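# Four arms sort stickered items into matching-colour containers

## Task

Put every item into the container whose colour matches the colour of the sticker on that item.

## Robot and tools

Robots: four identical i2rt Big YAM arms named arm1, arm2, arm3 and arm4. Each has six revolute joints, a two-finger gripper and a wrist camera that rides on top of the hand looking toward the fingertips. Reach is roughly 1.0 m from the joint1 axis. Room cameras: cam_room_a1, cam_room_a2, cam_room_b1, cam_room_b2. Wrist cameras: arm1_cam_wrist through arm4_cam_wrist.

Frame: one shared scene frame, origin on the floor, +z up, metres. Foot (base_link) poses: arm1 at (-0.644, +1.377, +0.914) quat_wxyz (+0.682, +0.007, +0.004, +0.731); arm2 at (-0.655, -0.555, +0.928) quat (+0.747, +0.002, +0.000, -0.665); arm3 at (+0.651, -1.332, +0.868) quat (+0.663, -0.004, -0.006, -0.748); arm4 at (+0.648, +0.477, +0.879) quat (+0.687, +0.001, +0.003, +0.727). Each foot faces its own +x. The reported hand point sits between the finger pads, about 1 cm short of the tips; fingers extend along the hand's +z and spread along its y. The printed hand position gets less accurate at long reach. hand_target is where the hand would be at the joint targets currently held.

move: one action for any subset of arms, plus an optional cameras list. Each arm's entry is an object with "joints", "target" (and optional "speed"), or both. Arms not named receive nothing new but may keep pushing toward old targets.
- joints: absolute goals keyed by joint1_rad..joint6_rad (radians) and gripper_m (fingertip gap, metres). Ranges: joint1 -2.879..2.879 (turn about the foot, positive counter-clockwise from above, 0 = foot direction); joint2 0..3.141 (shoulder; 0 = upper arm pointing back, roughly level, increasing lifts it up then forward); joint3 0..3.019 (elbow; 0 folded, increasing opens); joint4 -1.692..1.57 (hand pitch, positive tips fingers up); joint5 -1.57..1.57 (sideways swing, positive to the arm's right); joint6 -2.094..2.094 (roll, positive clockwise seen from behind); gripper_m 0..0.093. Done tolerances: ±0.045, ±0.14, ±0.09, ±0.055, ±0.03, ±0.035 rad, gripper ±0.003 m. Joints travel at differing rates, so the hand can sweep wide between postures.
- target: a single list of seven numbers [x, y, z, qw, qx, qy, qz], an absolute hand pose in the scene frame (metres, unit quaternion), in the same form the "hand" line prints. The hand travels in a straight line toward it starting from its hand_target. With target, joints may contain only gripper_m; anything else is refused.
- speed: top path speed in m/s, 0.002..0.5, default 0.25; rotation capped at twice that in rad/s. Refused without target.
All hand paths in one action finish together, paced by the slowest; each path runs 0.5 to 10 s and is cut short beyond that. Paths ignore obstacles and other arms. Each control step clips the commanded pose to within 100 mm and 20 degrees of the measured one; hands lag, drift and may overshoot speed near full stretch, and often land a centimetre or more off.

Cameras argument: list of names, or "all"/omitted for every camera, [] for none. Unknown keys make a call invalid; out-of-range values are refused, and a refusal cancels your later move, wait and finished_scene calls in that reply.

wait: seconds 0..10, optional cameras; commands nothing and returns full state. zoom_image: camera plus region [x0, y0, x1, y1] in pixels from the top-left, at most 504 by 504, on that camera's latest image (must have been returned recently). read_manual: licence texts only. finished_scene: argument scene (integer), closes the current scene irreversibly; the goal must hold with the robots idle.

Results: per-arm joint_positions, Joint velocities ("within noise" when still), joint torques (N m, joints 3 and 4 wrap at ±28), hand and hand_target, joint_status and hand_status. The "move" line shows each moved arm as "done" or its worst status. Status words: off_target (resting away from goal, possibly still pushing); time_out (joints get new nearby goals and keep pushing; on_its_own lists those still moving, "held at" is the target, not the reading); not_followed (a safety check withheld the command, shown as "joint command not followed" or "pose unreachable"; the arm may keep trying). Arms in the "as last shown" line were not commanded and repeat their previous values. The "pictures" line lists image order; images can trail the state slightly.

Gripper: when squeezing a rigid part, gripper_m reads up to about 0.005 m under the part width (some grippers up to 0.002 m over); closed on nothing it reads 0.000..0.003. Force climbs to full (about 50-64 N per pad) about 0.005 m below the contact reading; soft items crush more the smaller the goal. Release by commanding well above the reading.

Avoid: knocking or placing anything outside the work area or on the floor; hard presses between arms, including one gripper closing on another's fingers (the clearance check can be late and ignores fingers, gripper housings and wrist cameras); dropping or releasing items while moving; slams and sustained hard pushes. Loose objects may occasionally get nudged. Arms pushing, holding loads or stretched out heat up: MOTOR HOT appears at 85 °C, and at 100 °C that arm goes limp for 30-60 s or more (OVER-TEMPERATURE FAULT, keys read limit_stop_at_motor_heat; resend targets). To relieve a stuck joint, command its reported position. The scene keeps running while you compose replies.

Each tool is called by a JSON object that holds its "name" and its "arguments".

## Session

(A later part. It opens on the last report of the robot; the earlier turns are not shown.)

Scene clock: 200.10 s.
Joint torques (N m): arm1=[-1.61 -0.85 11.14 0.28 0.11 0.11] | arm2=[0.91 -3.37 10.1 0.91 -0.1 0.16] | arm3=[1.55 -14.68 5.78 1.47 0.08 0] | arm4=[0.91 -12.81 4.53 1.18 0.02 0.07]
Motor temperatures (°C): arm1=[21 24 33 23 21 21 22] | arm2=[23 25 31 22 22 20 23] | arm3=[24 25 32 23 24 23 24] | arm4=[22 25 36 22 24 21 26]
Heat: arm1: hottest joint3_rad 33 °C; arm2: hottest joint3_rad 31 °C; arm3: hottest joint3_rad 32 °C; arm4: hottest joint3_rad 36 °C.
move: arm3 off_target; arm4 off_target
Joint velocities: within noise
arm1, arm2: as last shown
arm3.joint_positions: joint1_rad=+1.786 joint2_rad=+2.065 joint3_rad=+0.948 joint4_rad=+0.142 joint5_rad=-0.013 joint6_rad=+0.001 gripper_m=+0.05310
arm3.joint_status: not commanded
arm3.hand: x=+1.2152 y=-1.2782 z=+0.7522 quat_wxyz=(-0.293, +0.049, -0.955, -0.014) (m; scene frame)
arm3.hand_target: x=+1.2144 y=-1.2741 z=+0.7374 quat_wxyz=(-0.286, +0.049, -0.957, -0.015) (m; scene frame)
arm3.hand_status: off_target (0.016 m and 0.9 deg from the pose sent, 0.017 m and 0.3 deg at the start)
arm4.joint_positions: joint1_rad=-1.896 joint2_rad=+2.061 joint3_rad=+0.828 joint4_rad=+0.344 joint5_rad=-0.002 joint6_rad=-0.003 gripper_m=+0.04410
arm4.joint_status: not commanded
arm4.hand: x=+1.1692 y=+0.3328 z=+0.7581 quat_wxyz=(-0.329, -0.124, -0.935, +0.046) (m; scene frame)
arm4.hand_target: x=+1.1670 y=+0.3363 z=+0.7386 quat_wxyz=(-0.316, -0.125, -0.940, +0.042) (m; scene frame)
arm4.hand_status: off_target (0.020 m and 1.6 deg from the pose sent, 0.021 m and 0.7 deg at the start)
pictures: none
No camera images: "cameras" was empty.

{"name": "move", "arguments": {"arm3": {"target":[1.215,-1.274,0.748,-0.2856,0.0493,-0.9568,-0.0147],"speed":0.1}, "arm4": {"target":[1.168,0.336,0.75,-0.3165,-0.1245,-0.9395,0.042],"speed":0.1}, "cameras": []}}

{"name": "move", "arguments": {"arm3": {"joints":{"gripper_m":0.085}}, "arm4": {"joints":{"gripper_m":0.075}}, "cameras": []}}

{"name": "move", "arguments": {"arm3": {"target":[1.13,-1.283,0.90,-0.2856,0.0493,-0.9568,-0.0147],"speed":0.25}, "arm4": {"target":[1.09,0.357,0.90,-0.3165,-0.1245,-0.9395,0.042],"speed":0.25}, "cameras": ["arm3_cam_wrist","arm4_cam_wrist"]}}

Scene clock: 207.00 s.
Joint torques (N m): arm1=[-1.73 -0.85 11.3 0.49 0.09 0.08] | arm2=[1.03 -3.49 10.11 0.88 -0.1 0.16] | arm3=[1.49 -17.32 5.6 0.47 0.07 0] | arm4=[0.97 -15.85 4.38 0.27 0 0.1]
Motor temperatures (°C): arm1=[21 24 33 23 21 21 21] | arm2=[23 25 31 22 22 20 23] | arm3=[24 26 31 23 24 23 24] | arm4=[22 25 35 22 24 21 26]
Heat: arm1: hottest joint3_rad 33 °C; arm2: hottest joint3_rad 31 °C; arm3: hottest joint3_rad 31 °C; arm4: hottest joint3_rad 35 °C.
move: arm3 done; arm4 done
Joint velocities: within noise
arm1, arm2: as last shown
arm3.joint_positions: joint1_rad=+1.786 joint2_rad=+2.065 joint3_rad=+0.948 joint4_rad=+0.140 joint5_rad=-0.013 joint6_rad=+0.001 gripper_m=+0.05310
arm3.joint_status: not commanded
arm3.hand: x=+1.2150 y=-1.2783 z=+0.7521 quat_wxyz=(-0.293, +0.049, -0.955, -0.014) (m; scene frame)
arm3.hand_target: x=+1.2149 y=-1.2740 z=+0.7481 quat_wxyz=(-0.286, +0.049, -0.957, -0.015) (m; scene frame)
arm3.hand_status: done (0.006 m and 0.8 deg from the pose sent, 0.006 m and 0.9 deg at the start)
arm4.joint_positions: joint1_rad=-1.896 joint2_rad=+2.061 joint3_rad=+0.828 joint4_rad=+0.343 joint5_rad=-0.002 joint6_rad=-0.003 gripper_m=+0.04410
arm4.joint_status: not commanded
arm4.hand: x=+1.1692 y=+0.3329 z=+0.7581 quat_wxyz=(-0.329, -0.124, -0.935, +0.046) (m; scene frame)
arm4.hand_target: x=+1.1677 y=+0.3361 z=+0.7501 quat_wxyz=(-0.317, -0.125, -0.939, +0.042) (m; scene frame)
arm4.hand_status: done (0.009 m and 1.6 deg from the pose sent, 0.009 m and 1.6 deg at the start)
pictures: none
No camera images: "cameras" was empty.

Scene clock: 207.53 s.
Joint torques (N m): arm1=[-1.9 -0.15 11.34 0.53 0.08 0.09] | arm2=[0.97 -3.31 10.11 0.88 -0.1 0.16] | arm3=[1.73 -17.2 5.5 0.8 0.06 0.01] | arm4=[1.49 -15.68 4.4 0.62 0.02 0.09]
Motor temperatures (°C): arm1=[21 24 33 23 21 21 21] | arm2=[23 25 31 22 22 20 23] | arm3=[24 26 31 23 24 23 24] | arm4=[22 25 35 22 24 21 26]
Heat: arm1: hottest joint3_rad 33 °C; arm2: hottest joint3_rad 31 °C; arm3: hottest joint3_rad 31 °C; arm4: hottest joint3_rad 35 °C.
move: arm3 done; arm4 done
Joint velocities: within noise
arm1, arm2: as last shown
arm3.joint_positions: joint1_rad=+1.786 joint2_rad=+2.065 joint3_rad=+0.948 joint4_rad=+0.132 joint5_rad=-0.013 joint6_rad=+0.001 gripper_m=+0.08496
arm3.joint_status: all done
arm3.hand: x=+1.2132 y=-1.2784 z=+0.7507 quat_wxyz=(-0.288, +0.048, -0.956, -0.013) (m; scene frame)
arm3.hand_target: x=+1.2149 y=-1.2740 z=+0.7480 quat_wxyz=(-0.286, +0.049, -0.957, -0.015) (m; scene frame)
arm3.hand_status: not commanded
arm4.joint_positions: joint1_rad=-1.896 joint2_rad=+2.061 joint3_rad=+0.828 joint4_rad=+0.331 joint5_rad=-0.002 joint6_rad=-0.003 gripper_m=+0.07491
arm4.joint_status: all done
arm4.hand: x=+1.1668 y=+0.3335 z=+0.7561 quat_wxyz=(-0.323, -0.125, -0.937, +0.045) (m; scene frame)
arm4.hand_target: x=+1.1678 y=+0.3361 z=+0.7501 quat_wxyz=(-0.317, -0.125, -0.939, +0.042) (m; scene frame)
arm4.hand_status: not commanded
pictures: none
No camera images: "cameras" was empty.

Scene clock: 208.90 s.
Joint torques (N m): arm1=[-2.32 -0.21 11.32 0.69 0.08 0.1] | arm2=[1.03 -3.31 10.11 0.91 -0.09 0.15] | arm3=[1.2 -11.75 6.5 0.85 -0.07 -0.05] | arm4=[0.85 -10.46 6.16 0.8 -0.05 0.07]
Motor temperatures (°C): arm1=[21 24 33 23 21 21 21] | arm2=[23 25 31 22 22 20 23] | arm3=[24 26 31 23 24 23 24] | arm4=[22 25 34 22 24 21 26]
Heat: arm1: hottest joint3_rad 33 °C; arm2: hottest joint3_rad 31 °C; arm3: hottest joint3_rad 31 °C; arm4: hottest joint3_rad 34 °C.
move: arm3 done; arm4 done
Joint velocities: within noise
arm1, arm2: as last shown
arm3.joint_positions: joint1_rad=+1.786 joint2_rad=+1.534 joint3_rad=+0.753 joint4_rad=-0.189 joint5_rad=-0.013 joint6_rad=+0.001 gripper_m=+0.08496
arm3.joint_status: not commanded
arm3.hand: x=+1.1349 y=-1.2837 z=+0.9071 quat_wxyz=(-0.296, +0.048, -0.954, -0.014) (m; scene frame)
arm3.hand_target: x=+1.1300 y=-1.2830 z=+0.9002 quat_wxyz=(-0.286, +0.049, -0.957, -0.015) (m; scene frame)
arm3.hand_status: done (0.009 m and 1.2 deg from the pose sent, 0.171 m and 0.4 deg at the start)
arm4.joint_positions: joint1_rad=-1.896 joint2_rad=+1.502 joint3_rad=+0.626 joint4_rad=-0.025 joint5_rad=-0.002 joint6_rad=-0.003 gripper_m=+0.07491
arm4.joint_status: not commanded
arm4.hand: x=+1.0924 y=+0.3548 z=+0.9045 quat_wxyz=(-0.324, -0.124, -0.937, +0.045) (m; scene frame)
arm4.hand_target: x=+1.0899 y=+0.3571 z=+0.9000 quat_wxyz=(-0.316, -0.124, -0.939, +0.042) (m; scene frame)
arm4.hand_status: done (0.006 m and 1.0 deg from the pose sent, 0.165 m and 0.9 deg at the start)
pictures: arm3_cam_wrist, arm4_cam_wrist
Images, in order (width x height): arm3_cam_wrist 672x504, arm4_cam_wrist 672x504.

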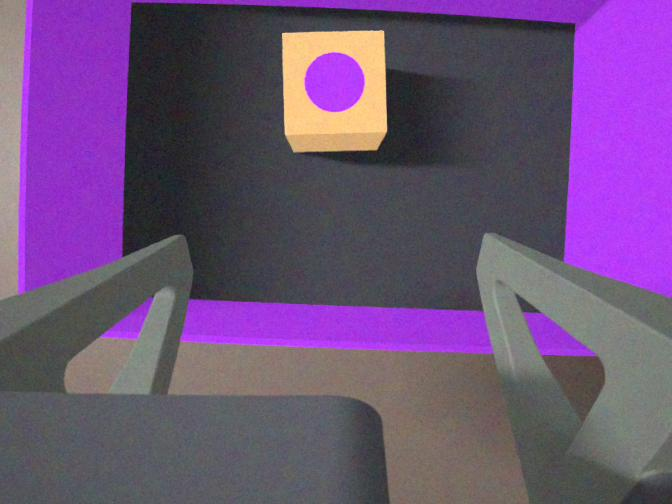

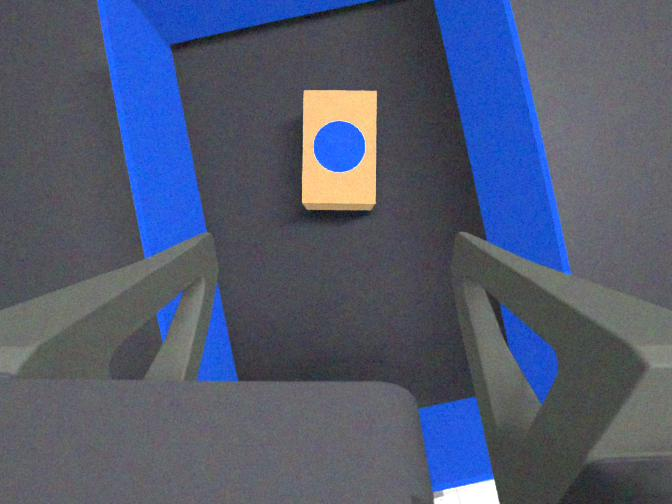

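{"name": "wait", "arguments": {"seconds": 0, "cameras": ["cam_room_b1","cam_room_b2"]}}

{"name": "zoom_image", "arguments": {"camera": "cam_room_b2", "region": [260, 310, 380, 400]}}

{"name": "zoom_image", "arguments": {"camera": "cam_room_b1", "region": [130, 310, 250, 390]}}

Scene clock: 212.37 s.
Joint torques (N m): arm1=[-1.79 -0.73 11.48 0.44 0.12 0.14] | arm2=[1.03 -3.49 10.13 0.9 -0.09 0.16] | arm3=[1.32 -11.87 6.53 0.88 -0.07 -0.04] | arm4=[1.08 -10.81 6.2 0.66 -0.03 0.08]
Motor temperatures (°C): arm1=[21 24 33 23 21 21 21] | arm2=[23 25 31 22 22 20 23] | arm3=[24 25 31 23 24 23 24] | arm4=[22 25 34 22 24 21 26]
Heat: arm1: hottest joint3_rad 33 °C; arm2: hottest joint3_rad 31 °C; arm3: hottest joint3_rad 31 °C; arm4: hottest joint3_rad 34 °C.
Joint velocities: within noise
arm1.joint_positions: joint1_rad=-2.244 joint2_rad=+0.834 joint3_rad=+0.883 joint4_rad=-1.315 joint5_rad=-0.003 joint6_rad=-0.006 gripper_m=+0.07996
arm1.joint_status: not commanded
arm1.hand: x=-0.4154 y=+1.2217 z=+1.1508 quat_wxyz=(-0.137, -0.291, -0.946, +0.045) (m; scene frame)
arm1.hand_target: x=-0.4170 y=+1.2210 z=+1.1500 quat_wxyz=(-0.131, -0.297, -0.945, +0.044) (m; scene frame)
arm1.hand_status: not commanded
arm2.joint_positions: joint1_rad=+0.922 joint2_rad=+0.832 joint3_rad=+0.878 joint4_rad=-1.291 joint5_rad=+0.002 joint6_rad=-0.009 gripper_m=+0.08993
arm2.joint_status: not commanded
arm2.hand: x=-0.4168 y=-0.6972 z=+1.1691 quat_wxyz=(-0.157, -0.255, -0.953, +0.042) (m; scene frame)
arm2.hand_target: x=-0.4201 y=-0.6940 z=+1.1601 quat_wxyz=(-0.141, -0.259, -0.955, +0.036) (m; scene frame)
arm2.hand_status: not commanded
arm3.joint_positions: joint1_rad=+1.786 joint2_rad=+1.534 joint3_rad=+0.753 joint4_rad=-0.189 joint5_rad=-0.013 joint6_rad=+0.001 gripper_m=+0.08496
arm3.joint_status: not commanded
arm3.hand: x=+1.1349 y=-1.2837 z=+0.9071 quat_wxyz=(-0.296, +0.048, -0.954, -0.014) (m; scene frame)
arm3.hand_target: x=+1.1300 y=-1.2830 z=+0.9002 quat_wxyz=(-0.286, +0.049, -0.957, -0.015) (m; scene frame)
arm3.hand_status: done (0.009 m and 1.2 deg from the pose sent, 0.171 m and 0.4 deg at the start)
arm4.joint_positions: joint1_rad=-1.896 joint2_rad=+1.502 joint3_rad=+0.626 joint4_rad=-0.025 joint5_rad=-0.002 joint6_rad=-0.003 gripper_m=+0.07491
arm4.joint_status: not commanded
arm4.hand: x=+1.0924 y=+0.3548 z=+0.9045 quat_wxyz=(-0.324, -0.124, -0.937, +0.045) (m; scene frame)
arm4.hand_target: x=+1.0899 y=+0.3571 z=+0.9000 quat_wxyz=(-0.317, -0.124, -0.939, +0.042) (m; scene frame)
arm4.hand_status: done (0.006 m and 1.0 deg from the pose sent, 0.165 m and 0.9 deg at the start)
pictures: cam_room_b1, cam_room_b2
Images, in order (width x height): cam_room_b1 672x504, cam_room_b2 672x504.

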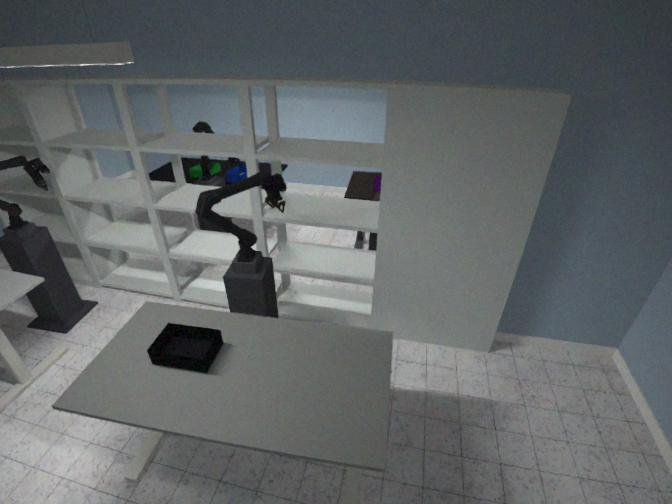

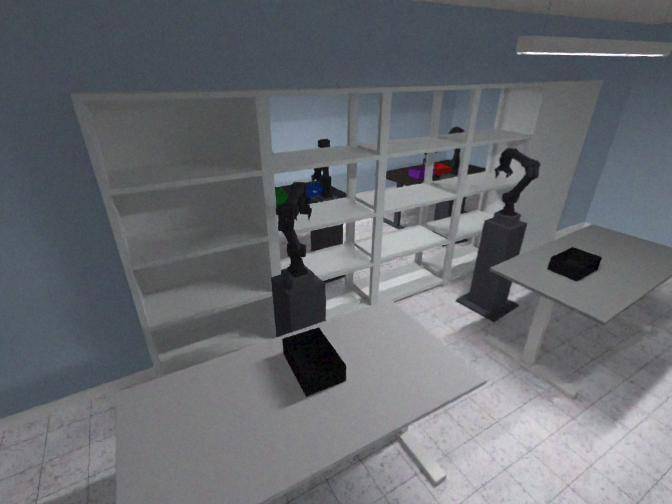

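Scaled by 4.200.

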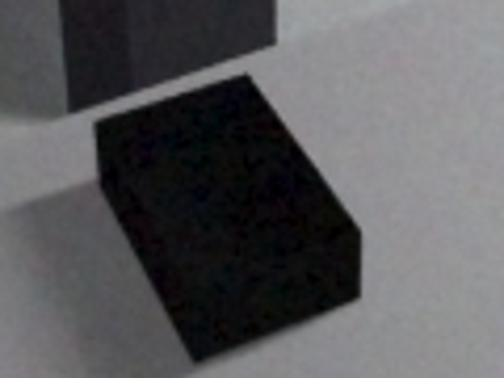

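Scaled by 4.200.

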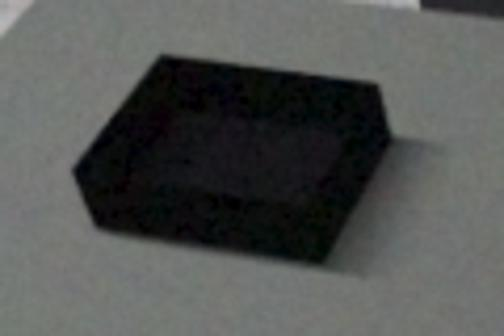

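{"name": "finished_scene", "arguments": {"scene": 2}}

The scene is finished: the task was done.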